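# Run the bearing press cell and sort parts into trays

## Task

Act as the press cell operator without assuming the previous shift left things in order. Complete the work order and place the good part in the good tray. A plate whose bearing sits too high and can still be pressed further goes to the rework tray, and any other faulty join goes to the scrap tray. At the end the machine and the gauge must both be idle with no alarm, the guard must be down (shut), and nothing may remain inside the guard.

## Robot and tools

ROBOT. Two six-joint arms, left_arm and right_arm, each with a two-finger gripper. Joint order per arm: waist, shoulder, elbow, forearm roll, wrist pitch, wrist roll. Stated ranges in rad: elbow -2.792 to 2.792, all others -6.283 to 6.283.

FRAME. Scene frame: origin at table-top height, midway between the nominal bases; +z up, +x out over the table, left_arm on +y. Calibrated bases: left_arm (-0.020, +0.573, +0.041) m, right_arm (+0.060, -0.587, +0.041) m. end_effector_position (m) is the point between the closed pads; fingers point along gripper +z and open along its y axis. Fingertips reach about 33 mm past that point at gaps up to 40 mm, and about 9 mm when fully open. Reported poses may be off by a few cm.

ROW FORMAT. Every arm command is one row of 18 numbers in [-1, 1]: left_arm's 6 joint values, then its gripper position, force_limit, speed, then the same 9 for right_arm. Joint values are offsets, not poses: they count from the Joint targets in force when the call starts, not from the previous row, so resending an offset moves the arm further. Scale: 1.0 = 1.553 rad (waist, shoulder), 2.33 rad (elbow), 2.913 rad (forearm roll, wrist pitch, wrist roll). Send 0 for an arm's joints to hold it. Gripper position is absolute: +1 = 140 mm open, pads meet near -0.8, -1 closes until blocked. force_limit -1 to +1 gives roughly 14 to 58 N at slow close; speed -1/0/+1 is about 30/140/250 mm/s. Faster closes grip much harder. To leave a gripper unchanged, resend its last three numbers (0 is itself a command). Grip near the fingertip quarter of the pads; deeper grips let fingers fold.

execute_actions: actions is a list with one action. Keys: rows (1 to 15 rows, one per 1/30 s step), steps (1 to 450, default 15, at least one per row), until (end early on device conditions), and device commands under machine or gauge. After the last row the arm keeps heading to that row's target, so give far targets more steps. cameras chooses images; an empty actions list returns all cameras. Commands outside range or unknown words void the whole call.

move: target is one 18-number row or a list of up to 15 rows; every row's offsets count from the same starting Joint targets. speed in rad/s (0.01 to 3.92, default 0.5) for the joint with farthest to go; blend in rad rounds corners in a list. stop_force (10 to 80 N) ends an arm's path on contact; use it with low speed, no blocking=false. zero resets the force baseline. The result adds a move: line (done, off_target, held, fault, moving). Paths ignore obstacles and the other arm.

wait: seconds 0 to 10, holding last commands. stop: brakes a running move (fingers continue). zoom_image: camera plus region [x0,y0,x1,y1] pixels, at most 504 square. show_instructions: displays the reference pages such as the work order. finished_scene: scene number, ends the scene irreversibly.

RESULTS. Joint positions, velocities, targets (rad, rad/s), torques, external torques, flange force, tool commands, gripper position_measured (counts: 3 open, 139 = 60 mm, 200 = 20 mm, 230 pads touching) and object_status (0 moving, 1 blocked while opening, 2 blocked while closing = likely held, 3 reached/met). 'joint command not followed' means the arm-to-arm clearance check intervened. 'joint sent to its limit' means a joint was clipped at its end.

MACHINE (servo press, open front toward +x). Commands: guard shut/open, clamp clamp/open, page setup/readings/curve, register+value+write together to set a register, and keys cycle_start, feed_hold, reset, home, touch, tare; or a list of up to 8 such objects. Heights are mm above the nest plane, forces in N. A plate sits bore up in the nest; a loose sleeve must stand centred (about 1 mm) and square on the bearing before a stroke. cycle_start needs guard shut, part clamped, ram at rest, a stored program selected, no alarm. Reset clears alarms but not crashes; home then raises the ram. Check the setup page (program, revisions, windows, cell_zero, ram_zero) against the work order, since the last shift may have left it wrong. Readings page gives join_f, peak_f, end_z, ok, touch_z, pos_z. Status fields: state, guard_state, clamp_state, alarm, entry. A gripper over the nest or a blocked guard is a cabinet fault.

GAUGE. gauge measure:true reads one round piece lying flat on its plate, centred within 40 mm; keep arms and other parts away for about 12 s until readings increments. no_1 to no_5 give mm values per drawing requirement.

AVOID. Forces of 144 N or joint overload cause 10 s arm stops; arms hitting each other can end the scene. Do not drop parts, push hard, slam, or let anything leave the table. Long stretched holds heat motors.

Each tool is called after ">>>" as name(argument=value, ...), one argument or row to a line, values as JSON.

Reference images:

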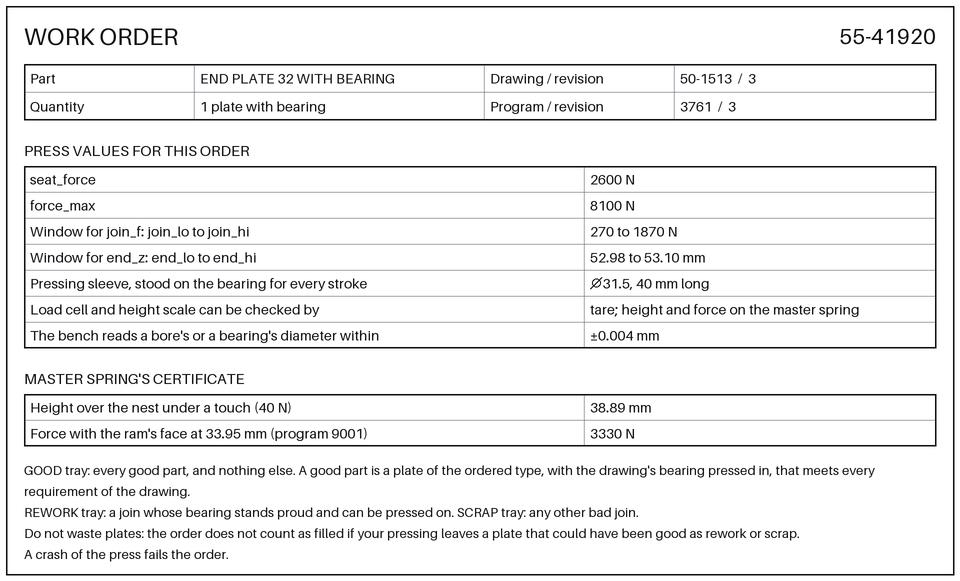

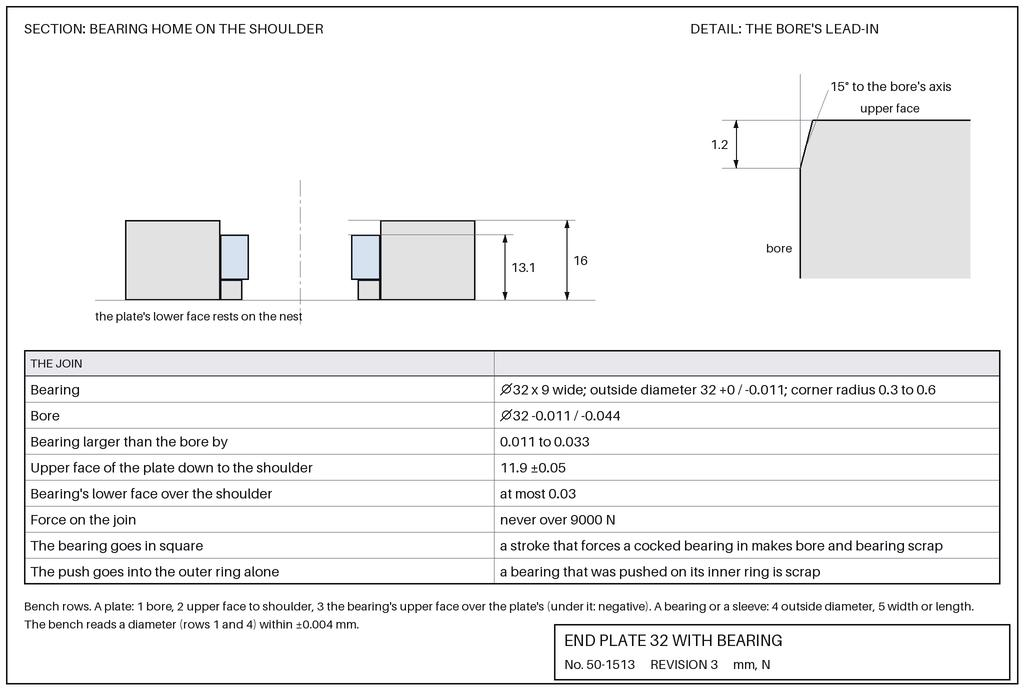

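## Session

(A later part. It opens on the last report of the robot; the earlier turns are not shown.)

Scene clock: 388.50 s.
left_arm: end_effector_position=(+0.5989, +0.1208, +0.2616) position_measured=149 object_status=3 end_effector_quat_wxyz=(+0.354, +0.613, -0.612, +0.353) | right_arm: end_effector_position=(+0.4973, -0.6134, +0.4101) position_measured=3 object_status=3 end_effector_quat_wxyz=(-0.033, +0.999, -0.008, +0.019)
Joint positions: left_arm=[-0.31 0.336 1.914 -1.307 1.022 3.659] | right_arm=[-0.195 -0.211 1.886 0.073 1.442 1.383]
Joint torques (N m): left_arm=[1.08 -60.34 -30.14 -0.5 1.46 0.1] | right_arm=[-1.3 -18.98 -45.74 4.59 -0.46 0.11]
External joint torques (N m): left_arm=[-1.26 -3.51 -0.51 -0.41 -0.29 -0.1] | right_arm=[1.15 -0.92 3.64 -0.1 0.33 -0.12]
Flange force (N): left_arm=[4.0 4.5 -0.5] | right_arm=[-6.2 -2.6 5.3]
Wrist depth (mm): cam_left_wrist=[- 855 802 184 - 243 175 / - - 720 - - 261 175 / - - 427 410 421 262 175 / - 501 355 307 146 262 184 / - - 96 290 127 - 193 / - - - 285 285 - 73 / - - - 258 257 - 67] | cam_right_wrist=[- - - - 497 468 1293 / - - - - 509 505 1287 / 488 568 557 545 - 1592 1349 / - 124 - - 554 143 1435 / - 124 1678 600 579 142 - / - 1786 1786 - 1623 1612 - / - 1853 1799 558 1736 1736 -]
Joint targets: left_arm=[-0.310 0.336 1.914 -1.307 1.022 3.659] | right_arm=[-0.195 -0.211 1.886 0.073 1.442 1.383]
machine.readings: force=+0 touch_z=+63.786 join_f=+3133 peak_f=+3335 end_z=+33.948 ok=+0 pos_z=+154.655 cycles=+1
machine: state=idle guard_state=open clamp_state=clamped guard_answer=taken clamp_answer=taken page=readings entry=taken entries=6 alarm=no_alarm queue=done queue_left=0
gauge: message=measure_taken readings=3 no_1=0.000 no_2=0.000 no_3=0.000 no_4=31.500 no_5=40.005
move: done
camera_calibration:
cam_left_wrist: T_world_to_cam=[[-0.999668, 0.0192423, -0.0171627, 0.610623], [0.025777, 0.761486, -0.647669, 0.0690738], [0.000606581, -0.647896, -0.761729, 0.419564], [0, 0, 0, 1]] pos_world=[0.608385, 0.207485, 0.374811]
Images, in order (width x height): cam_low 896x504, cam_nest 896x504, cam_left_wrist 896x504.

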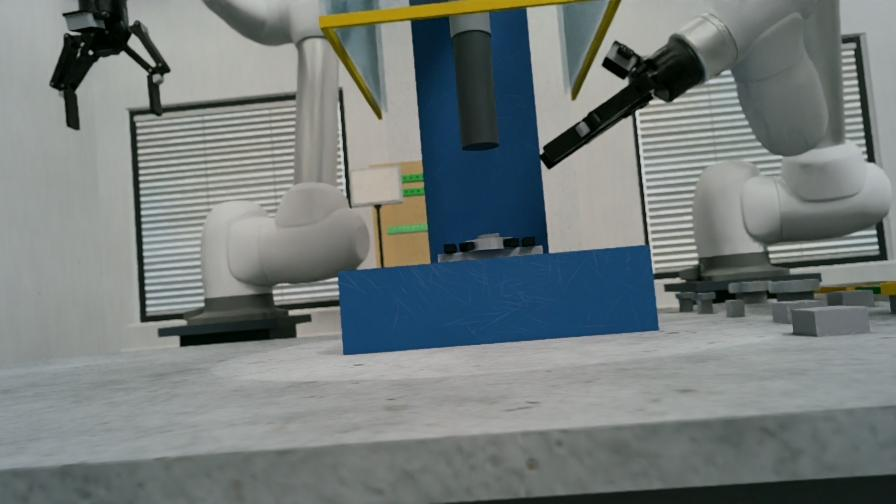

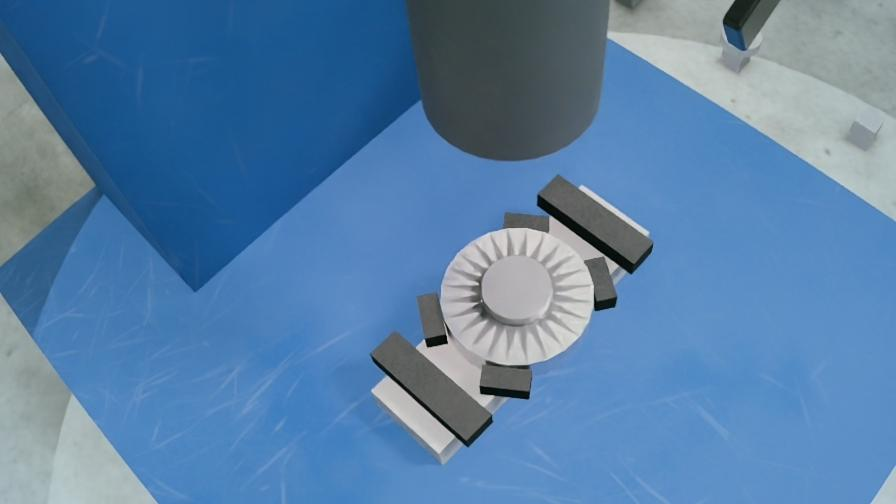

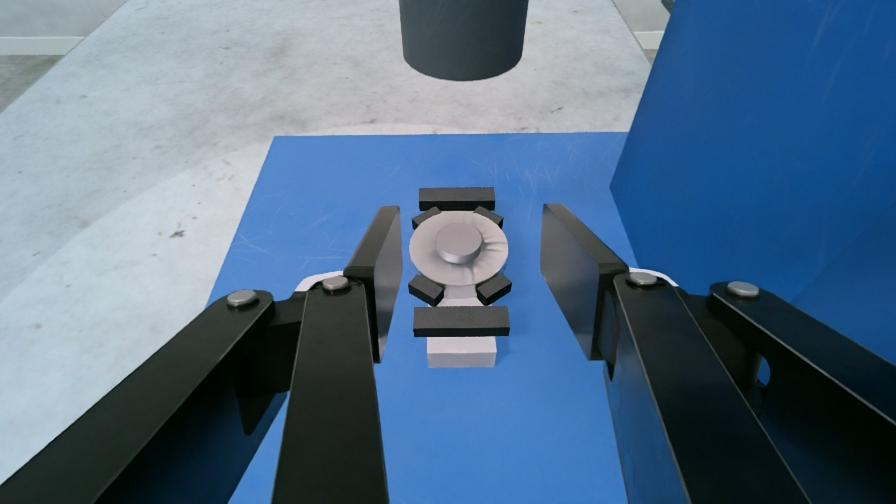

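>>> move(
  target=[
    [0.2846,-0.2498,0.1146,0.4487,-0.3629,-0.7168,-0.1,-0.5,-1,0,0,0,0,0,0,1,1,1],
    [0.2904,0.1229,0.0606,0.4487,-0.5189,-0.7168,-0.1,-0.5,-1,0,0,0,0,0,0,1,1,1],
    [0.2917,0.1829,0.0172,0.4487,-0.5159,-0.7168,-0.1,-0.5,-1,0,0,0,0,0,0,1,1,1],
  ],
  speed=[0.7,0.5,0.08],
  blend=[0.05,0.02,0],
  cameras=["cam_left_wrist"],
)

>>> execute_actions(
  actions=[
    {"rows":[[0,0,0,0,0,0,-1,-0.5,-1,0,0,0,0,0,0,1,1,1]],"steps":75},
  ],
)

Scene clock: 395.57 s.
left_arm: end_effector_position=(+0.9156, +0.7392, +0.0614) position_measured=141 object_status=3 end_effector_quat_wxyz=(-0.035, +0.863, +0.060, +0.500) | right_arm: end_effector_position=(+0.4973, -0.6134, +0.4101) position_measured=3 object_status=3 end_effector_quat_wxyz=(-0.033, +0.999, -0.008, +0.019)
Joint positions: left_arm=[0.144 0.62 1.954 0 -0.481 1.571] | right_arm=[-0.195 -0.211 1.886 0.073 1.442 1.383]
Joint torques (N m): left_arm=[1.05 -80.26 -24.11 2.59 -2.24 0.03] | right_arm=[-1.28 -19.23 -45.76 4.62 -0.4 0.12]
External joint torques (N m): left_arm=[-1.38 -3.14 -0.49 -0.3 -0.14 -0.03] | right_arm=[1.13 -0.56 3.75 -0.13 0.27 -0.12]
Flange force (N): left_arm=[2.8 3.0 -4.0] | right_arm=[-5.7 -2.5 5.6]
Wrist depth (mm): cam_left_wrist=[2797 369 376 276 275 - 2930 / 2140 170 - 310 310 311 300 / - - 268 258 - - 262 / 127 145 129 156 157 229 226 / - - 96 168 164 94 195 / - - - 153 153 - - / - - - 139 138 - -] | cam_right_wrist=[- - 506 499 491 485 1273 / 472 551 - 478 - 507 1349 / 483 569 567 - - 545 1364 / 505 135 580 - 558 133 1452 / - 124 1655 - 1799 133 - / - 1736 1678 - 1724 - - / - 1799 1761 560 1761 1799 -]
Joint targets: left_arm=[0.144 0.620 1.954 0.000 -0.481 1.571] | right_arm=[-0.195 -0.211 1.886 0.073 1.442 1.383]
machine.readings: force=+0 touch_z=+63.786 join_f=+3133 peak_f=+3335 end_z=+33.948 ok=+0 pos_z=+154.655 cycles=+1
machine: state=idle guard_state=open clamp_state=clamped guard_answer=taken clamp_answer=taken page=readings entry=taken entries=6 alarm=no_alarm queue=done queue_left=0
gauge: message=measure_taken readings=3 no_1=0.000 no_2=0.000 no_3=0.000 no_4=31.500 no_5=40.005
move: done
camera_calibration:
cam_left_wrist: T_world_to_cam=[[0.119531, -0.99265, -0.0189146, 0.635158], [-0.756097, -0.0786659, -0.649714, 0.79749], [0.643451, 0.0919621, -0.759943, -0.468111], [0, 0, 0, 1]] pos_world=[0.828266, 0.736274, 0.174417]
Images, in order (width x height): cam_left_wrist 896x504.

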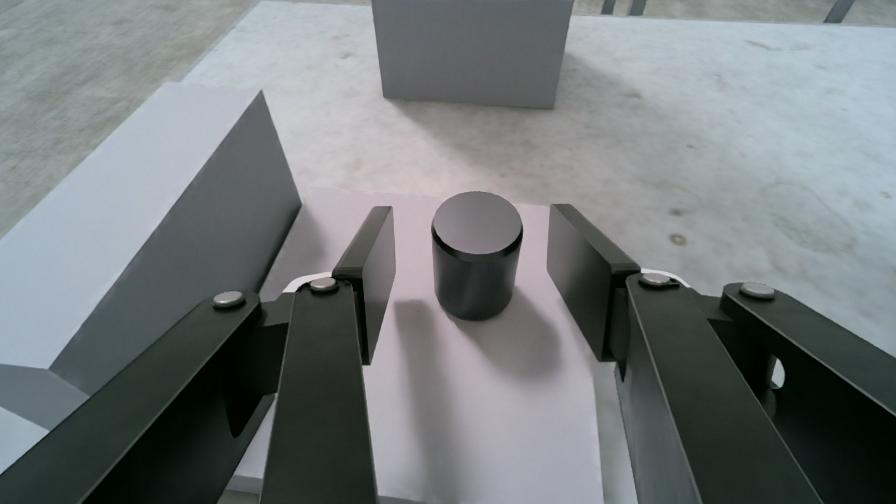

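Scene clock: 398.27 s.
left_arm: end_effector_position=(+0.9156, +0.7392, +0.0613) position_measured=184 object_status=2 end_effector_quat_wxyz=(-0.035, +0.863, +0.060, +0.500) | right_arm: end_effector_position=(+0.4973, -0.6134, +0.4101) position_measured=3 object_status=3 end_effector_quat_wxyz=(-0.033, +0.999, -0.008, +0.019)
Joint positions: left_arm=[0.144 0.62 1.954 0 -0.481 1.571] | right_arm=[-0.195 -0.211 1.886 0.073 1.442 1.383]
Joint torques (N m): left_arm=[1.27 -77.15 -23.36 2.53 -1.54 0.09] | right_arm=[-0.81 -19.11 -45.87 4.64 -0.43 0.21]
External joint torques (N m): left_arm=[-1.53 -7.1 -1.51 -0.22 -0.87 -0.09] | right_arm=[0.68 -0.85 3.78 -0.14 0.3 -0.21]
Flange force (N): left_arm=[5.7 3.0 -8.5] | right_arm=[-6.4 -1.3 5.5]
Wrist depth (mm): cam_left_wrist=[2896 2413 - 284 354 383 1465 / 2279 170 - 307 310 313 303 / 152 153 264 159 249 255 262 / - - 196 149 201 227 227 / - 141 84 164 123 93 205 / - - - 153 - 74 - / - - - 139 - - -] | cam_right_wrist=[462 - 562 508 500 - 1260 / 456 - - 517 515 - 1357 / 480 547 591 - 533 1280 1364 / 489 136 577 - 546 133 1444 / - 124 1634 - 1623 133 - / - 1774 1701 - 1542 1644 - / - 1925 1867 560 1724 1749 -]
Joint targets: left_arm=[0.144 0.620 1.954 0.000 -0.481 1.571] | right_arm=[-0.195 -0.211 1.886 0.073 1.442 1.383]
machine.readings: force=+0 touch_z=+63.786 join_f=+3133 peak_f=+3335 end_z=+33.948 ok=+0 pos_z=+154.655 cycles=+1
machine: state=idle guard_state=open clamp_state=clamped guard_answer=taken clamp_answer=taken page=readings entry=taken entries=6 alarm=no_alarm queue=done queue_left=0
gauge: message=measure_taken readings=3 no_1=0.000 no_2=0.000 no_3=0.000 no_4=31.500 no_5=40.005

>>> move(
  target=[
    [0,-0.0547,-0.0052,0,0.0333,0,-1,-0.5,-1,0,0,0,0,0,0,1,1,1],
    [-0.0077,-0.4321,0.0974,0,0.1533,0,-1,-0.5,-1,0,0,0,0,0,0,1,1,1],
    [-0.2926,-0.1816,-0.017,-0.4498,0.5154,0.7186,-1,-0.5,-1,0,0,0,0,0,0,1,1,1],
    [-0.3824,-0.1035,-0.027,-0.5002,0.4738,0.7505,-1,-0.5,-1,0,0,0,0,0,0,1,1,1],
  ],
  speed=[0.05,0.5,0.6,0.15],
  blend=[0.02,0.05,0.03,0],
  cameras=["cam_left_wrist"],
)

Scene clock: 407.00 s.
left_arm: end_effector_position=(+0.5996, +0.0210, +0.1903) position_measured=184 object_status=2 end_effector_quat_wxyz=(+0.353, +0.612, -0.613, +0.354) | right_arm: end_effector_position=(+0.4973, -0.6134, +0.4101) position_measured=3 object_status=3 end_effector_quat_wxyz=(-0.033, +0.999, -0.008, +0.019)
Joint positions: left_arm=[-0.45 0.459 1.891 -1.457 0.899 3.757] | right_arm=[-0.195 -0.211 1.886 0.073 1.442 1.383]
Joint torques (N m): left_arm=[1.48 -70.61 -28.61 -1.34 2.09 0.07] | right_arm=[-1.21 -19.27 -45.91 4.72 -0.5 0.16]
External joint torques (N m): left_arm=[-1.6 -2.21 0.85 0.15 -0.71 -0.07] | right_arm=[1.1 -0.84 3.81 -0.22 0.38 -0.17]
Flange force (N): left_arm=[2.6 5.3 -0.4] | right_arm=[-6.3 -2.4 5.4]
Wrist depth (mm): cam_left_wrist=[718 678 - - 638 757 184 / 589 571 - - 556 247 176 / - 340 314 311 311 297 176 / - 275 269 150 261 260 185 / - - 84 185 - 93 169 / - - - 180 - 74 - / - - - 165 - - -] | cam_right_wrist=[- 529 - 479 480 472 1273 / - 546 531 - 488 505 1335 / 493 - 546 545 - 1395 1379 / 503 135 - 597 - 143 1478 / - 124 1786 - 583 133 - / - 1799 1701 - 1712 1623 - / - 1839 1895 558 1666 1712 -]
Joint targets: left_arm=[-0.451 0.459 1.891 -1.457 0.899 3.757] | right_arm=[-0.195 -0.211 1.886 0.073 1.442 1.383]
machine.readings: force=+0 touch_z=+63.786 join_f=+3133 peak_f=+3335 end_z=+33.948 ok=+0 pos_z=+154.655 cycles=+1
machine: state=idle guard_state=open clamp_state=clamped guard_answer=taken clamp_answer=taken page=readings entry=taken entries=6 alarm=no_alarm queue=done queue_left=0
gauge: message=measure_taken readings=3 no_1=0.000 no_2=0.000 no_3=0.000 no_4=31.500 no_5=40.005
move: done
camera_calibration:
cam_left_wrist: T_world_to_cam=[[-0.999632, 0.0193863, -0.0190006, 0.612339], [0.0270781, 0.761257, -0.647885, 0.098242], [0.00190418, -0.648161, -0.761501, 0.299839], [0, 0, 0, 1]] pos_world=[0.608882, 0.107686, 0.303612]
Images, in order (width x height): cam_left_wrist 896x504.

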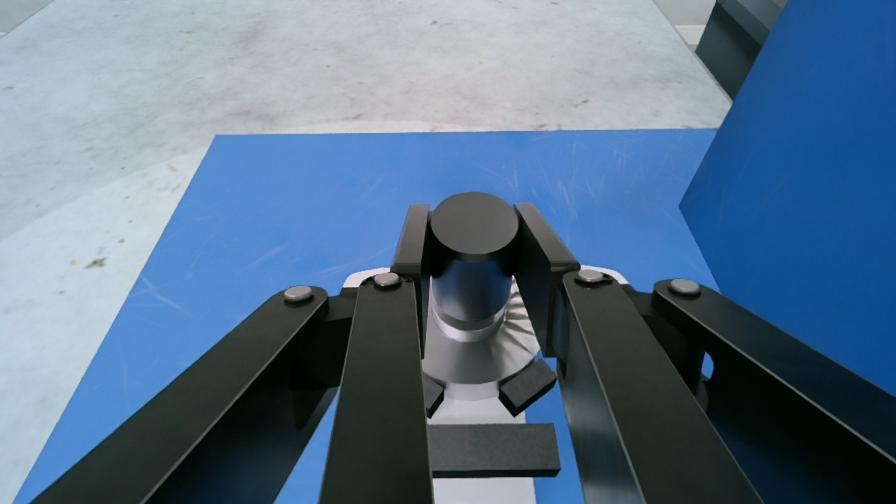

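>>> move(
  target=[-0.0002,0.007,0.0009,-0.0041,-0.0004,0.0064,-1,-0.5,-1,0,0,0,0,0,0,1,1,1],
  speed=0.02,
  cameras=["cam_left_wrist"],
)

>>> zoom_image(
  camera="cam_left_wrist",
  region=[390, 180, 570, 400],
)

Scene clock: 409.37 s.
left_arm: end_effector_position=(+0.6004, +0.0202, +0.1825) position_measured=184 object_status=2 end_effector_quat_wxyz=(+0.353, +0.612, -0.613, +0.354) | right_arm: end_effector_position=(+0.4973, -0.6134, +0.4101) position_measured=3 object_status=3 end_effector_quat_wxyz=(-0.033, +0.999, -0.008, +0.019)
Joint positions: left_arm=[-0.451 0.47 1.893 -1.469 0.898 3.776] | right_arm=[-0.195 -0.211 1.886 0.073 1.442 1.383]
Joint torques (N m): left_arm=[1.17 -71.32 -28.02 -1.43 2.11 0.07] | right_arm=[-1.23 -18.65 -45.67 4.68 -0.43 0.11]
External joint torques (N m): left_arm=[-1.31 -1.87 0.82 0.22 -0.71 -0.07] | right_arm=[1.16 -1.77 3.47 -0.17 0.31 -0.11]
Flange force (N): left_arm=[2.3 4.5 -0.5] | right_arm=[-7.3 -2.8 4.8]
Wrist depth (mm): cam_left_wrist=[- 651 665 665 653 739 176 / - 551 545 523 547 329 176 / - - 301 292 298 264 177 / - 261 259 150 250 247 177 / - - 84 176 - 93 162 / - - - 173 161 74 - / - - - 158 - - -] | cam_right_wrist=[- - 506 500 - 480 1293 / - - 569 517 518 499 1321 / 481 563 543 - - 532 1364 / - 135 601 551 - 133 1403 / - 124 1582 - - 133 - / - 1761 1712 - 1678 1602 - / - 1971 1853 560 1701 1666 -]
Joint targets: left_arm=[-0.451 0.470 1.893 -1.469 0.898 3.776] | right_arm=[-0.195 -0.211 1.886 0.073 1.442 1.383]
machine.readings: force=+0 touch_z=+63.786 join_f=+3133 peak_f=+3335 end_z=+33.948 ok=+0 pos_z=+154.655 cycles=+1
machine: state=idle guard_state=open clamp_state=clamped guard_answer=taken clamp_answer=taken page=readings entry=taken entries=6 alarm=no_alarm queue=done queue_left=0
gauge: message=measure_taken readings=3 no_1=0.000 no_2=0.000 no_3=0.000 no_4=31.500 no_5=40.005
move: done
camera_calibration:
cam_left_wrist: T_world_to_cam=[[-0.999599, 0.0197501, -0.0202688, 0.613214], [0.0281801, 0.760507, -0.648718, 0.0932281], [0.00260227, -0.649029, -0.760759, 0.292743], [0, 0, 0, 1]] pos_world=[0.60958, 0.106987, 0.295615]
Images, in order (width x height): cam_left_wrist 896x504.

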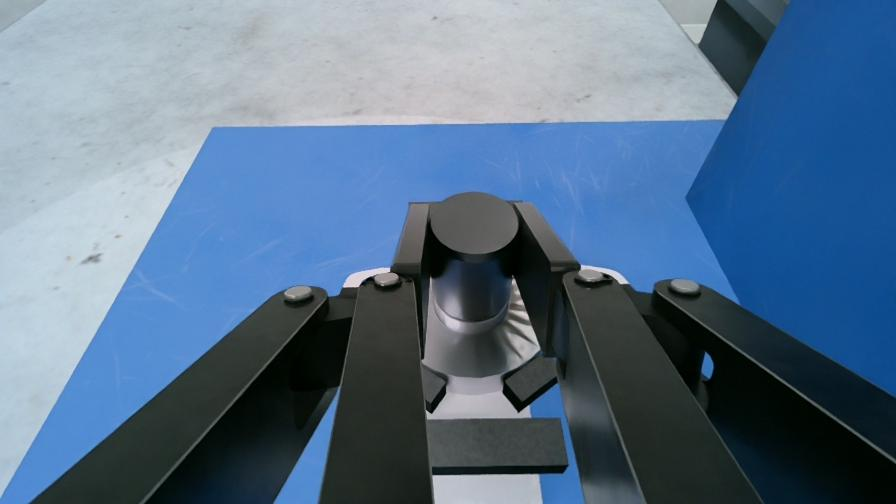

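Scaled by 2.291.

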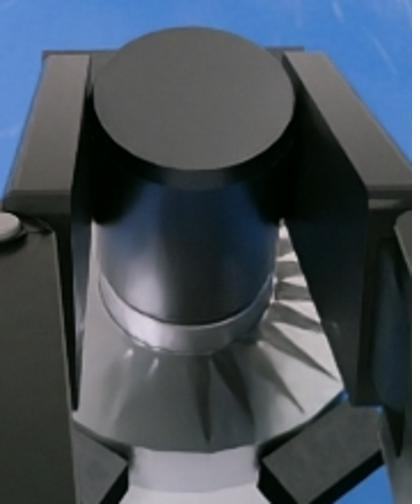

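>>> move(
  target=[-0.0001,0.0038,0.0011,-0.0025,-0.0002,0.004,-1,-0.5,-1,0,0,0,0,0,0,1,1,1],
  speed=0.01,
  stop_force=10,
  cameras=["cam_left_wrist"],
)

>>> zoom_image(
  camera="cam_left_wrist",
  region=[420, 240, 530, 350],
)

Scene clock: 411.47 s.
left_arm: end_effector_position=(+0.6003, +0.0200, +0.1783) position_measured=184 object_status=2 end_effector_quat_wxyz=(+0.353, +0.611, -0.613, +0.355) | right_arm: end_effector_position=(+0.4973, -0.6134, +0.4101) position_measured=3 object_status=3 end_effector_quat_wxyz=(-0.033, +0.999, -0.008, +0.019)
Joint positions: left_arm=[-0.451 0.475 1.895 -1.476 0.898 3.787] | right_arm=[-0.195 -0.211 1.886 0.073 1.442 1.383]
Joint torques (N m): left_arm=[-1.03 -60.4 -22.25 0.46 -0.25 0.12] | right_arm=[-0.97 -19.1 -45.67 4.7 -0.41 0.14]
External joint torques (N m): left_arm=[0.91 -13.06 -4.7 -1.68 1.68 -0.12] | right_arm=[0.85 -0.95 3.53 -0.2 0.28 -0.14]
Flange force (N): left_arm=[12.2 5.6 -11.6] | right_arm=[-6.2 -1.9 5.1]
Wrist depth (mm): cam_left_wrist=[663 674 - 641 656 753 185 / 542 547 339 535 335 244 176 / 452 - 292 294 287 282 176 / 389 253 258 150 153 245 186 / - 230 84 172 123 93 170 / 307 - - 172 157 74 - / - - - 154 - - -] | cam_right_wrist=[- 546 - - 476 477 1254 / - 539 - 522 - 500 1328 / 512 558 560 555 531 524 1379 / 507 135 567 573 558 133 1427 / - 124 2069 584 591 133 - / - 1774 1736 - 1623 - - / - 1910 1812 566 1689 1701 -]
Joint targets: left_arm=[-0.451 0.475 1.895 -1.476 0.898 3.787] | right_arm=[-0.195 -0.211 1.886 0.073 1.442 1.383]
machine.readings: force=+0 touch_z=+63.786 join_f=+3133 peak_f=+3335 end_z=+33.948 ok=+0 pos_z=+154.655 cycles=+1
machine: state=idle guard_state=open clamp_state=clamped guard_answer=taken clamp_answer=taken page=readings entry=taken entries=6 alarm=no_alarm queue=done queue_left=0
gauge: message=measure_taken readings=3 no_1=0.000 no_2=0.000 no_3=0.000 no_4=31.500 no_5=40.005
move: contact (left_arm)
camera_calibration:
cam_left_wrist: T_world_to_cam=[[-0.999585, 0.0199867, -0.0207588, 0.613139], [0.0286801, 0.760043, -0.64924, 0.0904798], [0.00280141, -0.649566, -0.7603, 0.289287], [0, 0, 0, 1]] pos_world=[0.609479, 0.106888, 0.291416]
Images, in order (width x height): cam_left_wrist 896x504.

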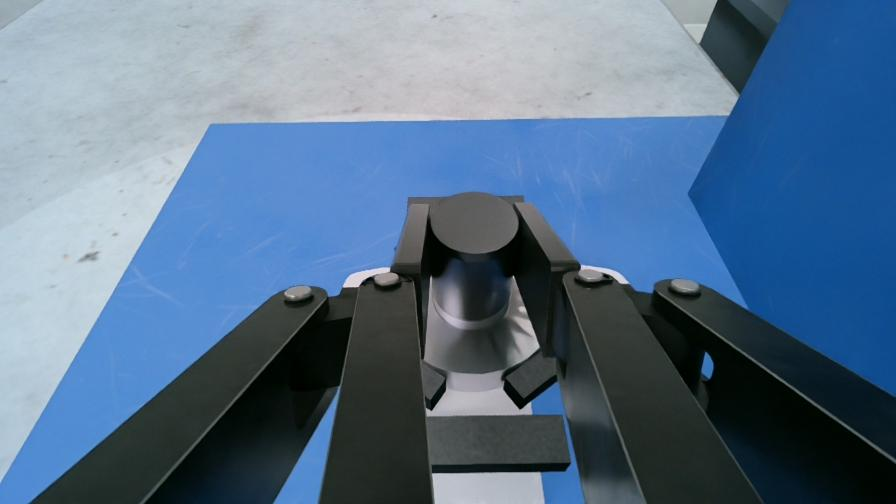

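Scaled by 4.582.

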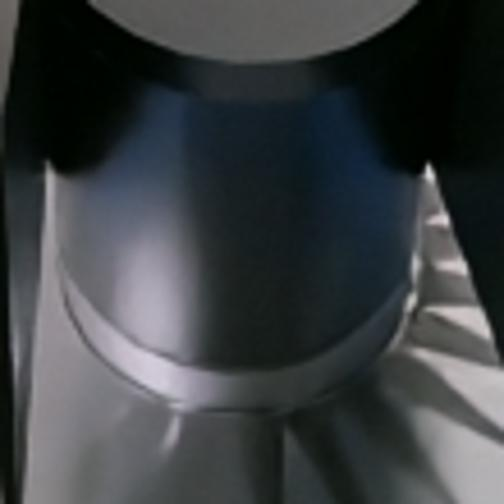

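>>> move(
  target=[
    [0,-0.0012,-0.0003,0.0007,0.0001,-0.0012,-1,-0.5,-1,0,0,0,0,0,0,1,1,1],
    [-0.0019,-0.0008,-0.0007,0.0002,-0.0005,-0.0015,-1,-0.5,-1,0,0,0,0,0,0,1,1,1],
  ],
  speed=0.01,
  cameras=["cam_left_wrist","cam_nest"],
)

>>> zoom_image(
  camera="cam_left_wrist",
  region=[420, 240, 530, 350],
)

>>> zoom_image(
  camera="cam_nest",
  region=[440, 190, 600, 350],
)

Scene clock: 417.20 s.
left_arm: end_effector_position=(+0.5998, +0.0180, +0.1798) position_measured=184 object_status=2 end_effector_quat_wxyz=(+0.354, +0.611, -0.613, +0.354) | right_arm: end_effector_position=(+0.4973, -0.6134, +0.4101) position_measured=3 object_status=3 end_effector_quat_wxyz=(-0.033, +0.999, -0.008, +0.019)
Joint positions: left_arm=[-0.454 0.474 1.893 -1.475 0.896 3.782] | right_arm=[-0.195 -0.211 1.886 0.073 1.442 1.383]
Joint torques (N m): left_arm=[1.53 -71.28 -27.9 -1.38 2.09 0.07] | right_arm=[-1.18 -18.91 -45.76 4.64 -0.43 0.14]
External joint torques (N m): left_arm=[-1.69 -1.92 0.81 0.16 -0.68 -0.07] | right_arm=[1.02 -1.08 3.58 -0.15 0.29 -0.14]
Flange force (N): left_arm=[2.6 4.8 0.0] | right_arm=[-6.4 -2.3 5.2]
Wrist depth (mm): cam_left_wrist=[653 682 - - - - 184 / 542 542 - - 328 335 176 / 473 439 296 296 294 264 176 / - 255 256 150 247 246 185 / - - 84 173 122 93 169 / - - - 169 158 74 - / - - - 152 - - -] | cam_right_wrist=[- 510 481 - - 476 1287 / 447 - - - - 498 1328 / 504 549 - 543 - 1293 1411 / - 135 579 560 - 133 1419 / - 124 1623 - - 133 - / - 115 1786 - 1712 1623 - / - 1812 1812 559 1736 1724 -]
Joint targets: left_arm=[-0.454 0.474 1.893 -1.475 0.896 3.782] | right_arm=[-0.195 -0.211 1.886 0.073 1.442 1.383]
machine.readings: force=+0 touch_z=+63.786 join_f=+3133 peak_f=+3335 end_z=+33.948 ok=+0 pos_z=+154.655 cycles=+1
machine: state=idle guard_state=open clamp_state=clamped guard_answer=taken clamp_answer=taken page=readings entry=taken entries=6 alarm=no_alarm queue=done queue_left=0
gauge: message=measure_taken readings=3 no_1=0.000 no_2=0.000 no_3=0.000 no_4=31.500 no_5=40.005
move: done
camera_calibration:
cam_left_wrist: T_world_to_cam=[[-0.999589, 0.0201698, -0.0203895, 0.612585], [0.0285795, 0.760037, -0.649251, 0.093053], [0.00240157, -0.649566, -0.760301, 0.289374], [0, 0, 0, 1]] pos_world=[0.608979, 0.104888, 0.292916]
Images, in order (width x height): cam_nest 896x504, cam_left_wrist 896x504.

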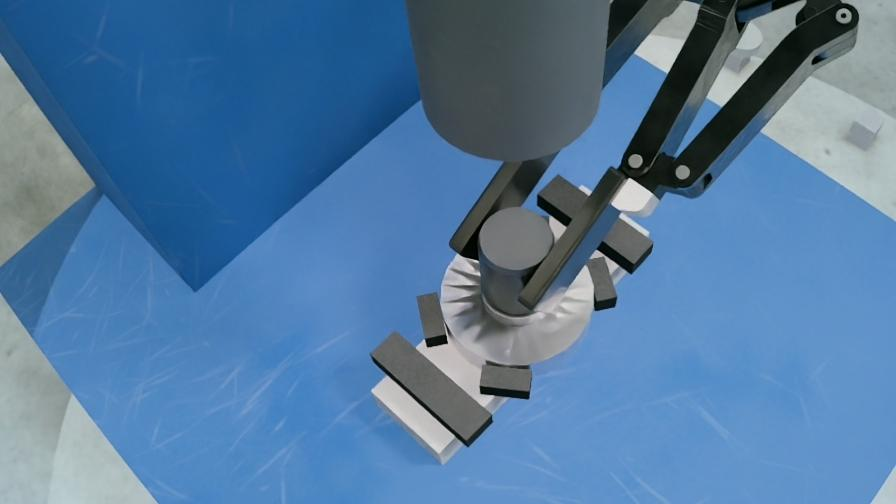

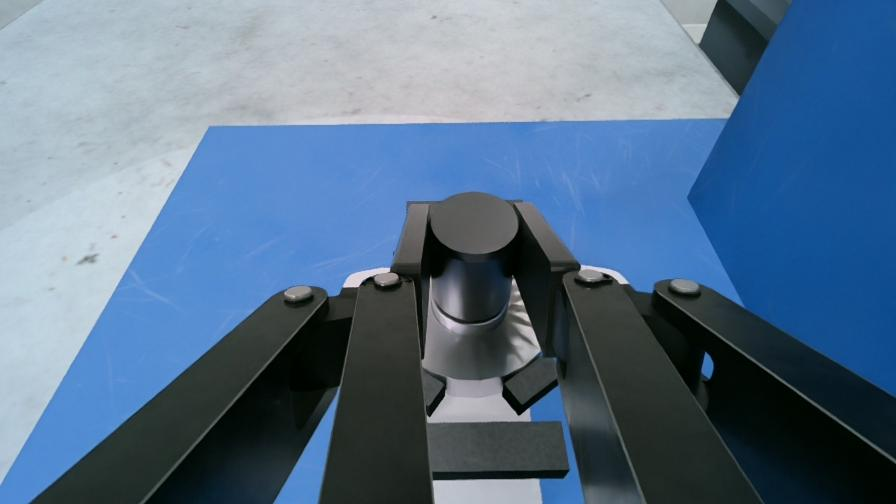

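Scaled by 4.582.

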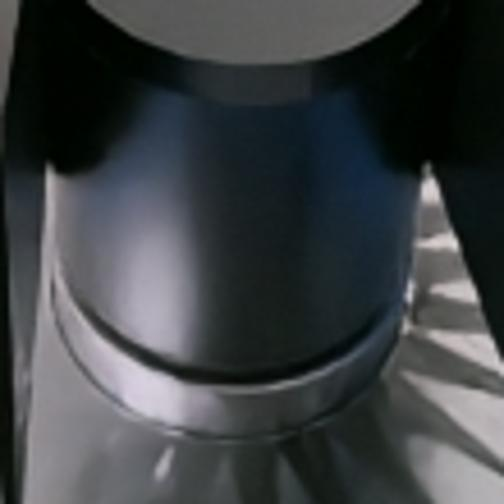

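Scaled by 3.150.

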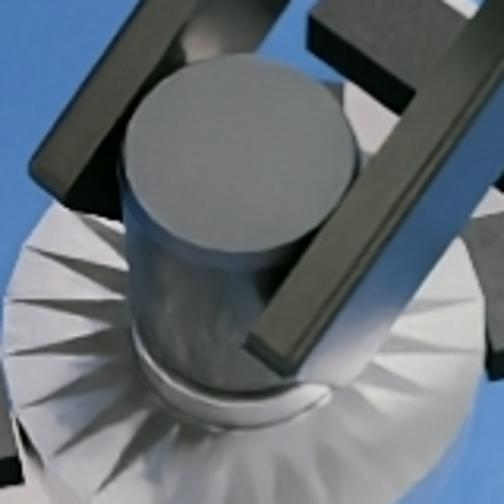

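>>> move(
  target=[0.0001,0.002,0.0002,-0.0011,-0.0001,0.0018,-1,-0.5,-1,0,0,0,0,0,0,1,1,1],
  speed=0.01,
  stop_force=10,
  cameras=["cam_left_wrist"],
)

>>> zoom_image(
  camera="cam_left_wrist",
  region=[420, 240, 530, 350],
)

Scene clock: 418.93 s.
left_arm: end_effector_position=(+0.6001, +0.0178, +0.1783) position_measured=184 object_status=2 end_effector_quat_wxyz=(+0.354, +0.611, -0.613, +0.355) | right_arm: end_effector_position=(+0.4973, -0.6134, +0.4101) position_measured=3 object_status=3 end_effector_quat_wxyz=(-0.033, +0.999, -0.008, +0.019)
Joint positions: left_arm=[-0.454 0.476 1.894 -1.478 0.896 3.786] | right_arm=[-0.195 -0.211 1.886 0.073 1.442 1.383]
Joint torques (N m): left_arm=[1 -62.09 -22.85 0.3 -0.28 0.12] | right_arm=[-0.98 -19.06 -45.97 4.68 -0.4 0.17]
External joint torques (N m): left_arm=[-1.12 -11.52 -4 -1.52 1.71 -0.12] | right_arm=[0.83 -0.85 3.92 -0.19 0.27 -0.17]
Flange force (N): left_arm=[11.9 6.3 -8.2] | right_arm=[-6.5 -1.8 5.8]
Wrist depth (mm): cam_left_wrist=[- 651 634 - 656 - 184 / - 564 557 564 551 244 176 / 438 - 294 294 293 265 176 / - 255 261 150 246 245 185 / - - 84 172 123 93 170 / - - - 168 157 74 - / - - - 151 - - -] | cam_right_wrist=[508 - 517 503 - 472 1300 / - 533 539 - - 499 1335 / - 569 551 - - - 1427 / - 135 564 - - 133 1411 / - 124 1644 - - 133 - / - 1761 1678 - 1678 1623 - / - 1812 1712 558 1736 1701 -]
Joint targets: left_arm=[-0.454 0.476 1.894 -1.477 0.896 3.786] | right_arm=[-0.195 -0.211 1.886 0.073 1.442 1.383]
machine.readings: force=+0 touch_z=+63.786 join_f=+3133 peak_f=+3335 end_z=+33.948 ok=+0 pos_z=+154.655 cycles=+1
machine: state=idle guard_state=open clamp_state=clamped guard_answer=taken clamp_answer=taken page=readings entry=taken entries=6 alarm=no_alarm queue=done queue_left=0
gauge: message=measure_taken readings=3 no_1=0.000 no_2=0.000 no_3=0.000 no_4=31.500 no_5=40.005
move: contact (left_arm)
camera_calibration:
cam_left_wrist: T_world_to_cam=[[-0.999579, 0.0201937, -0.0208227, 0.612974], [0.0288803, 0.759712, -0.649618, 0.0921045], [0.00270105, -0.649946, -0.759976, 0.287931], [0, 0, 0, 1]] pos_world=[0.609278, 0.104789, 0.291417]
Images, in order (width x height): cam_left_wrist 896x504.

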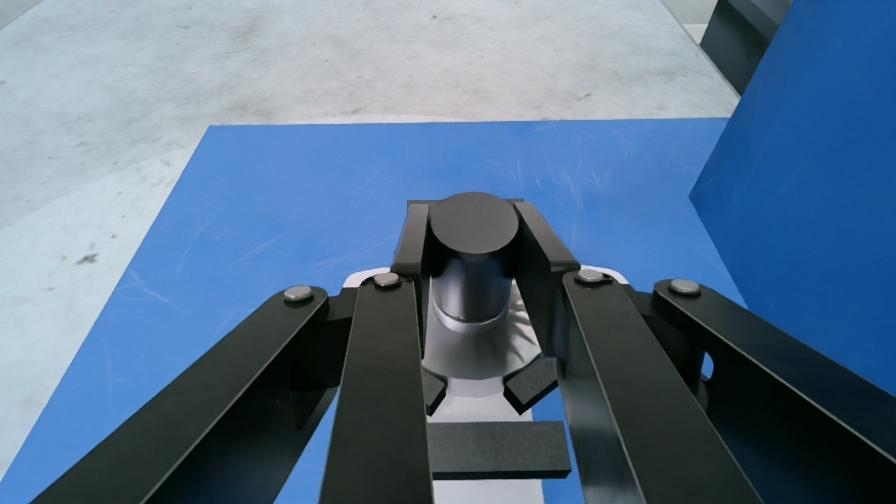

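Scaled by 4.582.

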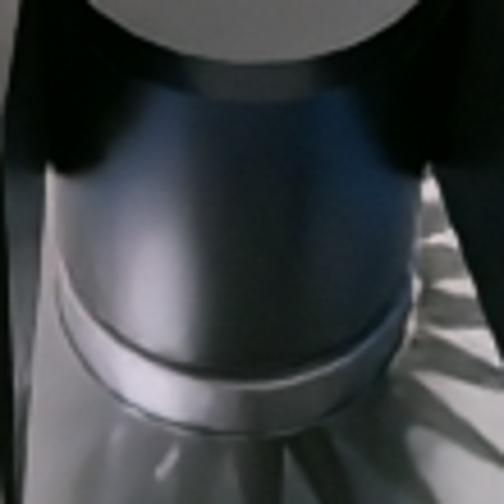

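>>> execute_actions(
  actions=[
    {"rows":[[0,0,0,0,0,0,-0.2,-0.5,-1,0,0,0,0,0,0,1,1,1]],"steps":30},
  ],
)

>>> move(
  target=[
    [0.047,-0.0144,0.017,0.0129,0.0168,0.0085,-0.2,-0.5,-1,0,0,0,0,0,0,1,1,1],
    [0.0919,-0.0886,0.0079,0.0579,0.043,-0.0421,-0.2,-0.5,-1,0,0,0,0,0,0,1,1,1],
  ],
  speed=[0.05,0.25],
  blend=[0.01,0],
  cameras=["cam_left_wrist","cam_nest","cam_low"],
)

>>> zoom_image(
  camera="cam_left_wrist",
  region=[380, 170, 540, 330],
)

>>> zoom_image(
  camera="cam_nest",
  region=[440, 190, 600, 350],
)

>>> zoom_image(
  camera="cam_low",
  region=[455, 195, 525, 265],
)

Scene clock: 420.97 s.
left_arm: end_effector_position=(+0.6001, +0.0179, +0.1783) position_measured=154 object_status=3 end_effector_quat_wxyz=(+0.354, +0.611, -0.613, +0.355) | right_arm: end_effector_position=(+0.4973, -0.6134, +0.4101) position_measured=3 object_status=3 end_effector_quat_wxyz=(-0.033, +0.999, -0.008, +0.019)
Joint positions: left_arm=[-0.454 0.476 1.894 -1.477 0.896 3.786] | right_arm=[-0.195 -0.211 1.886 0.073 1.442 1.383]
Joint torques (N m): left_arm=[1.15 -69.84 -26.43 -0.91 1.66 0.04] | right_arm=[-0.87 -18.87 -45.92 4.65 -0.37 0.11]
External joint torques (N m): left_arm=[-1.27 -3.87 -0.72 -0.32 -0.24 -0.05] | right_arm=[0.71 -1.03 3.86 -0.16 0.24 -0.12]
Flange force (N): left_arm=[4.5 4.1 -1.6] | right_arm=[-6.8 -1.6 5.7]
Wrist depth (mm): cam_left_wrist=[663 680 - 639 638 - 184 / 537 589 330 533 336 247 176 / - - 294 294 293 273 169 / 391 253 254 150 168 245 177 / 345 - 84 175 172 - 162 / - - - 168 167 - 71 / - - - 153 153 - -] | cam_right_wrist=[468 - 493 - - 480 1254 / 485 524 - - 505 510 1349 / - 560 562 543 539 1094 1335 / - 135 583 583 553 133 1427 / - 124 1655 - 576 133 - / - 1761 1839 - 1623 1592 - / - 1940 510 559 1786 1666 -]
Joint targets: left_arm=[-0.454 0.476 1.894 -1.477 0.896 3.786] | right_arm=[-0.195 -0.211 1.886 0.073 1.442 1.383]
machine.readings: force=+0 touch_z=+63.786 join_f=+3133 peak_f=+3335 end_z=+33.948 ok=+0 pos_z=+154.655 cycles=+1
machine: state=idle guard_state=open clamp_state=clamped guard_answer=taken clamp_answer=taken page=readings entry=taken entries=6 alarm=no_alarm queue=done queue_left=0
gauge: message=measure_taken readings=3 no_1=0.000 no_2=0.000 no_3=0.000 no_4=31.500 no_5=40.005

Scene clock: 423.33 s.
left_arm: end_effector_position=(+0.5996, +0.1194, +0.2607) position_measured=154 object_status=3 end_effector_quat_wxyz=(+0.354, +0.612, -0.613, +0.353) | right_arm: end_effector_position=(+0.4973, -0.6134, +0.4101) position_measured=3 object_status=3 end_effector_quat_wxyz=(-0.033, +0.999, -0.008, +0.019)
Joint positions: left_arm=[-0.311 0.338 1.912 -1.309 1.021 3.663] | right_arm=[-0.195 -0.211 1.886 0.073 1.442 1.383]
Joint torques (N m): left_arm=[1.25 -60.52 -29.99 -0.59 1.41 0.08] | right_arm=[-0.97 -19.24 -45.64 4.7 -0.41 0.14]
External joint torques (N m): left_arm=[-1.39 -3.77 -0.59 -0.33 -0.23 -0.08] | right_arm=[0.81 -0.62 3.57 -0.21 0.28 -0.14]
Flange force (N): left_arm=[4.4 4.7 -0.7] | right_arm=[-5.7 -1.7 5.2]
Wrist depth (mm): cam_left_wrist=[2537 - 902 182 769 244 183 / 718 - - 678 689 244 175 / 580 - 424 421 406 263 175 / 510 - 363 306 140 263 183 / - - 84 286 121 - 200 / - - - 285 284 - 71 / - - - 257 256 - -] | cam_right_wrist=[475 504 534 - 469 468 1280 / 472 - 531 - 509 477 1328 / 464 571 558 - - 1427 1387 / - 135 - 597 - 133 1444 / - 124 1812 603 576 133 - / - 1749 1786 - 1634 1644 - / - 1867 1839 562 1701 1712 -]
Joint targets: left_arm=[-0.311 0.338 1.912 -1.309 1.021 3.663] | right_arm=[-0.195 -0.211 1.886 0.073 1.442 1.383]
machine.readings: force=+0 touch_z=+63.786 join_f=+3133 peak_f=+3335 end_z=+33.948 ok=+0 pos_z=+154.655 cycles=+1
machine: state=idle guard_state=open clamp_state=clamped guard_answer=taken clamp_answer=taken page=readings entry=taken entries=6 alarm=no_alarm queue=done queue_left=0
gauge: message=measure_taken readings=3 no_1=0.000 no_2=0.000 no_3=0.000 no_4=31.500 no_5=40.005
move: done
camera_calibration:
cam_left_wrist: T_world_to_cam=[[-0.999585, 0.0211935, -0.0194983, 0.611648], [0.0287773, 0.760973, -0.648145, 0.0679995], [0.00110122, -0.648438, -0.761267, 0.417611], [0, 0, 0, 1]] pos_world=[0.608978, 0.206086, 0.373913]
Images, in order (width x height): cam_low 896x504, cam_nest 896x504, cam_left_wrist 896x504.

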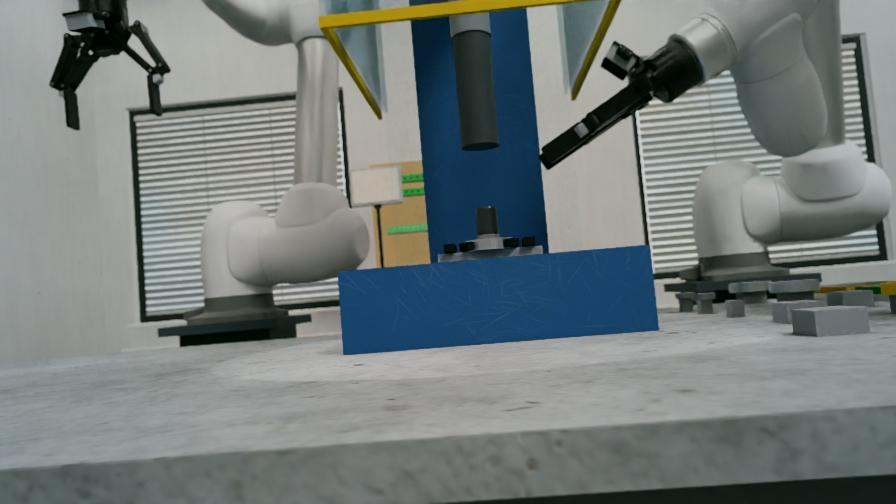

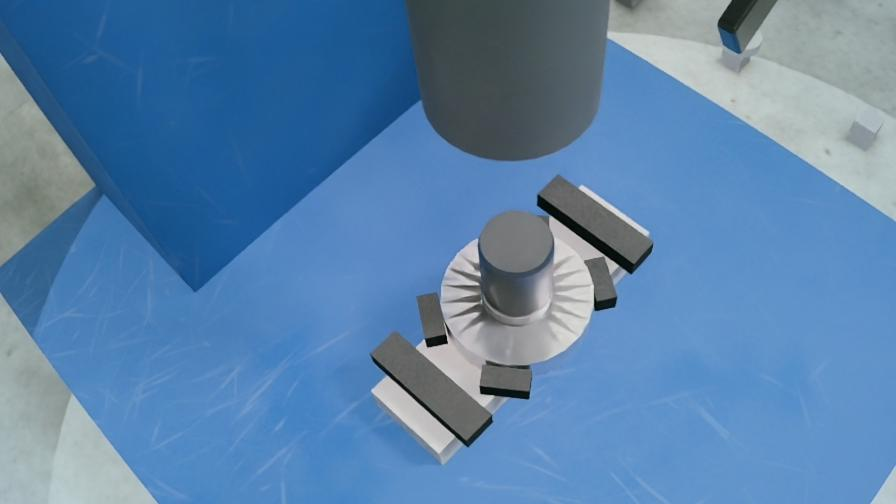

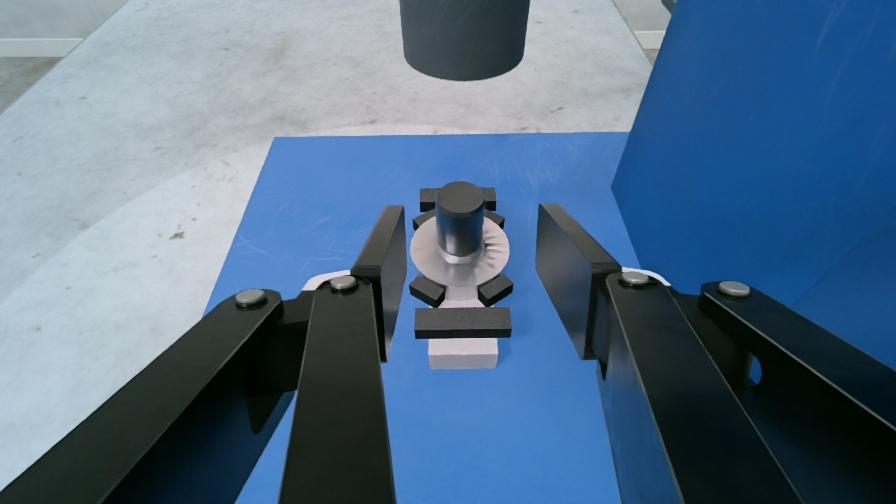

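Scaled by 3.150.

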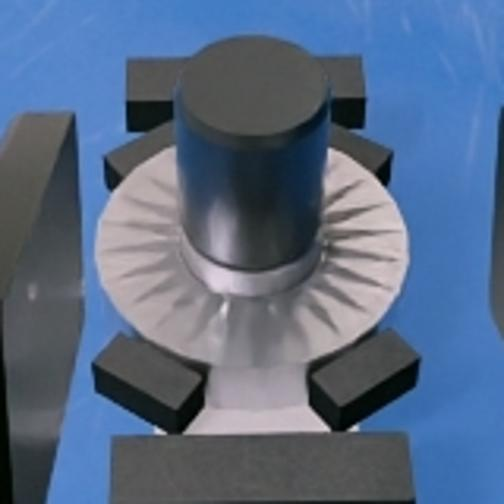

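Scaled by 3.150.

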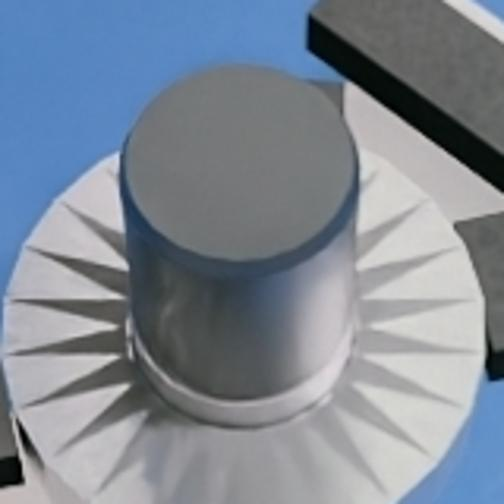

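Scaled by 7.200.

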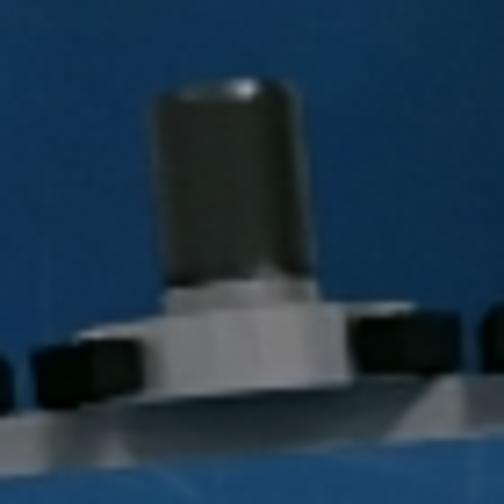

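>>> zoom_image(
  camera="cam_low",
  region=[440, 20, 510, 160],
)

>>> zoom_image(
  camera="cam_low",
  region=[470, 195, 510, 255],
)

Scaled by 3.600.

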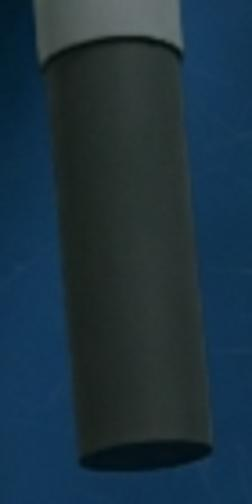

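Scaled by 8.400.

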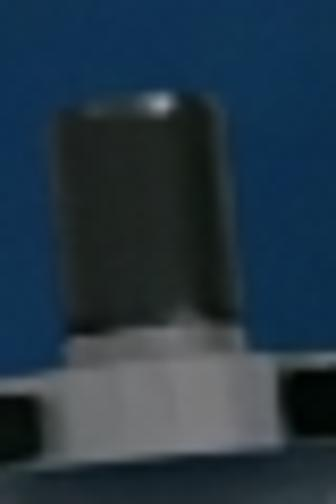

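>>> move(
  target=[0.2133,-0.0444,0.0033,0.0641,0.0919,0.0129,-0.2,-0.5,-1,0,0,0,0,0,0,1,1,1],
  speed=0.6,
)

>>> execute_actions(
  actions=[
    {"machine":[{"guard":"shut","page":"readings"},{"touch":true}],"steps":450,"until":{"machine":{"queue":["!=","running"]}}},
  ],
)

Scene clock: 426.77 s.
left_arm: end_effector_position=(+0.5998, +0.3298, +0.3006) position_measured=154 object_status=3 end_effector_quat_wxyz=(+0.353, +0.612, -0.613, +0.353) | right_arm: end_effector_position=(+0.4973, -0.6134, +0.4101) position_measured=3 object_status=3 end_effector_quat_wxyz=(-0.033, +0.999, -0.008, +0.019)
Joint positions: left_arm=[0.02 0.269 1.92 -1.122 1.289 3.701] | right_arm=[-0.195 -0.211 1.886 0.073 1.442 1.383]
Joint torques (N m): left_arm=[1.1 -55.03 -31.09 -0.17 1.51 0.06] | right_arm=[-0.7 -19.23 -45.83 4.66 -0.34 0.11]
External joint torques (N m): left_arm=[-1.31 -3.47 -0.57 -0.29 -0.26 -0.06] | right_arm=[0.62 -1.03 3.69 -0.16 0.22 -0.12]
Flange force (N): left_arm=[4.7 3.8 0.7] | right_arm=[-6.6 -1.4 5.4]
Wrist depth (mm): cam_left_wrist=[3115 - - - 410 327 3115 / 807 812 533 492 527 363 2564 / 648 - 528 469 482 436 2122 / 590 556 407 426 167 439 1923 / 503 - 84 459 121 - 1630 / - - - - - - 71 / - - - 389 - - -] | cam_right_wrist=[- 526 - - - - 1254 / 462 - - - 493 500 - / 491 - 543 - 532 - 1387 / 494 124 - - 559 133 1403 / - 124 590 583 - 133 - / - 1799 1826 - 1666 1623 - / - 1910 1786 566 1712 1761 -]
Joint targets: left_arm=[0.020 0.269 1.920 -1.122 1.289 3.701] | right_arm=[-0.195 -0.211 1.886 0.073 1.442 1.383]
machine.readings: force=+0 touch_z=+63.786 join_f=+3133 peak_f=+3335 end_z=+33.948 ok=+0 pos_z=+154.655 cycles=+1
machine: state=idle guard_state=open clamp_state=clamped guard_answer=taken clamp_answer=taken page=readings entry=taken entries=6 alarm=no_alarm queue=done queue_left=0
gauge: message=measure_taken readings=3 no_1=0.000 no_2=0.000 no_3=0.000 no_4=31.500 no_5=40.005
move: done

Scene clock: 437.63 s.
left_arm: end_effector_position=(+0.5999, +0.3299, +0.3006) position_measured=154 object_status=3 end_effector_quat_wxyz=(+0.353, +0.612, -0.613, +0.353) | right_arm: end_effector_position=(+0.4973, -0.6134, +0.4101) position_measured=3 object_status=3 end_effector_quat_wxyz=(-0.033, +0.999, -0.008, +0.019)
Joint positions: left_arm=[0.02 0.269 1.92 -1.122 1.289 3.701] | right_arm=[-0.195 -0.211 1.886 0.073 1.442 1.383]
Joint torques (N m): left_arm=[1.46 -54.69 -31.24 -0.14 1.51 0.03] | right_arm=[-0.7 -19.39 -45.71 4.66 -0.4 0.07]
External joint torques (N m): left_arm=[-1.65 -3.82 -0.26 -0.31 -0.25 -0.04] | right_arm=[0.55 -0.54 3.62 -0.18 0.27 -0.08]
Flange force (N): left_arm=[5.0 4.9 1.2] | right_arm=[-5.7 -1.3 5.3]
Wrist depth (mm): cam_left_wrist=[3155 939 - 932 895 320 3115 / 3673 797 629 475 459 363 2564 / - - 469 482 430 2217 2159 / 576 542 128 382 168 416 1908 / 498 - 84 - 121 - 81 / - - - 451 - - 71 / - - - - - - -] | cam_right_wrist=[451 519 517 498 - 489 1273 / 444 553 526 - 507 515 1335 / 477 541 583 - 532 522 1349 / 515 135 603 573 542 133 1469 / - 124 616 - - 134 - / - 1749 1774 - 1655 1623 - / - 1839 1895 564 1701 1701 -]
Joint targets: left_arm=[0.020 0.269 1.920 -1.122 1.289 3.701] | right_arm=[-0.195 -0.211 1.886 0.073 1.442 1.383]
Tool commands: left_gripper/position=-0.2 left_gripper/force_limit=-0.5 left_gripper/speed=-1.0 right_gripper/position=+1.0 right_gripper/force_limit=+1.0 right_gripper/speed=+1.0
machine.readings: force=+0 touch_z=+62.822 join_f=+3133 peak_f=+3335 end_z=+33.948 ok=+0 pos_z=+154.655 cycles=+1
machine: state=idle guard_state=shut clamp_state=clamped guard_answer=taken clamp_answer=taken page=readings entry=taken entries=7 alarm=no_alarm queue=done queue_left=0
gauge: message=measure_taken readings=3 no_1=0.000 no_2=0.000 no_3=0.000 no_4=31.500 no_5=40.005

>>> execute_actions(
  actions=[
    {"machine":{"page":"readings","cycle_start":true},"steps":450,"until":{"machine":{"state":["!=","running"]}}},
  ],
)

Scene clock: 443.83 s.
left_arm: end_effector_position=(+0.5999, +0.3299, +0.3006) position_measured=154 object_status=3 end_effector_quat_wxyz=(+0.353, +0.612, -0.613, +0.353) | right_arm: end_effector_position=(+0.4973, -0.6134, +0.4101) position_measured=3 object_status=3 end_effector_quat_wxyz=(-0.033, +0.999, -0.008, +0.019)
Joint positions: left_arm=[0.02 0.269 1.92 -1.122 1.289 3.701] | right_arm=[-0.195 -0.211 1.886 0.073 1.442 1.383]
Joint torques (N m): left_arm=[1.66 -54.97 -31.06 -0.16 1.47 0.05] | right_arm=[-0.42 -19.43 -45.71 4.69 -0.41 0.16]
External joint torques (N m): left_arm=[-1.81 -4.01 -0.7 -0.3 -0.21 -0.05] | right_arm=[0.33 -0.71 3.57 -0.2 0.29 -0.16]
Flange force (N): left_arm=[5.6 4.3 1.1] | right_arm=[-6.1 -0.6 5.1]
Wrist depth (mm): cam_left_wrist=[4558 984 977 892 517 320 3001 / 823 - 579 553 450 354 2705 / - - - 467 462 421 2140 / 556 547 128 415 168 427 1796 / - - 84 475 121 - 1652 / - - - 445 - - 71 / - - - - - - -] | cam_right_wrist=[443 - 505 - 486 - 1241 / - 552 - - 496 - 1307 / 489 - - 562 532 1335 1419 / 497 125 - 573 549 133 1427 / - 124 1701 629 1487 133 - / - 1761 1786 - 1666 1644 - / - 1895 1826 559 1678 1799 -]
Joint targets: left_arm=[0.020 0.269 1.920 -1.122 1.289 3.701] | right_arm=[-0.195 -0.211 1.886 0.073 1.442 1.383]
Tool commands: left_gripper/position=-0.2 left_gripper/force_limit=-0.5 left_gripper/speed=-1.0 right_gripper/position=+1.0 right_gripper/force_limit=+1.0 right_gripper/speed=+1.0
machine.readings: force=+0 touch_z=+62.822 join_f=+851 peak_f=+2940 end_z=+53.048 ok=+1 pos_z=+154.655 cycles=+2
machine: state=done guard_state=shut clamp_state=clamped guard_answer=taken clamp_answer=taken page=readings entry=taken entries=8 alarm=no_alarm queue=done queue_left=0
gauge: message=measure_taken readings=3 no_1=0.000 no_2=0.000 no_3=0.000 no_4=31.500 no_5=40.005


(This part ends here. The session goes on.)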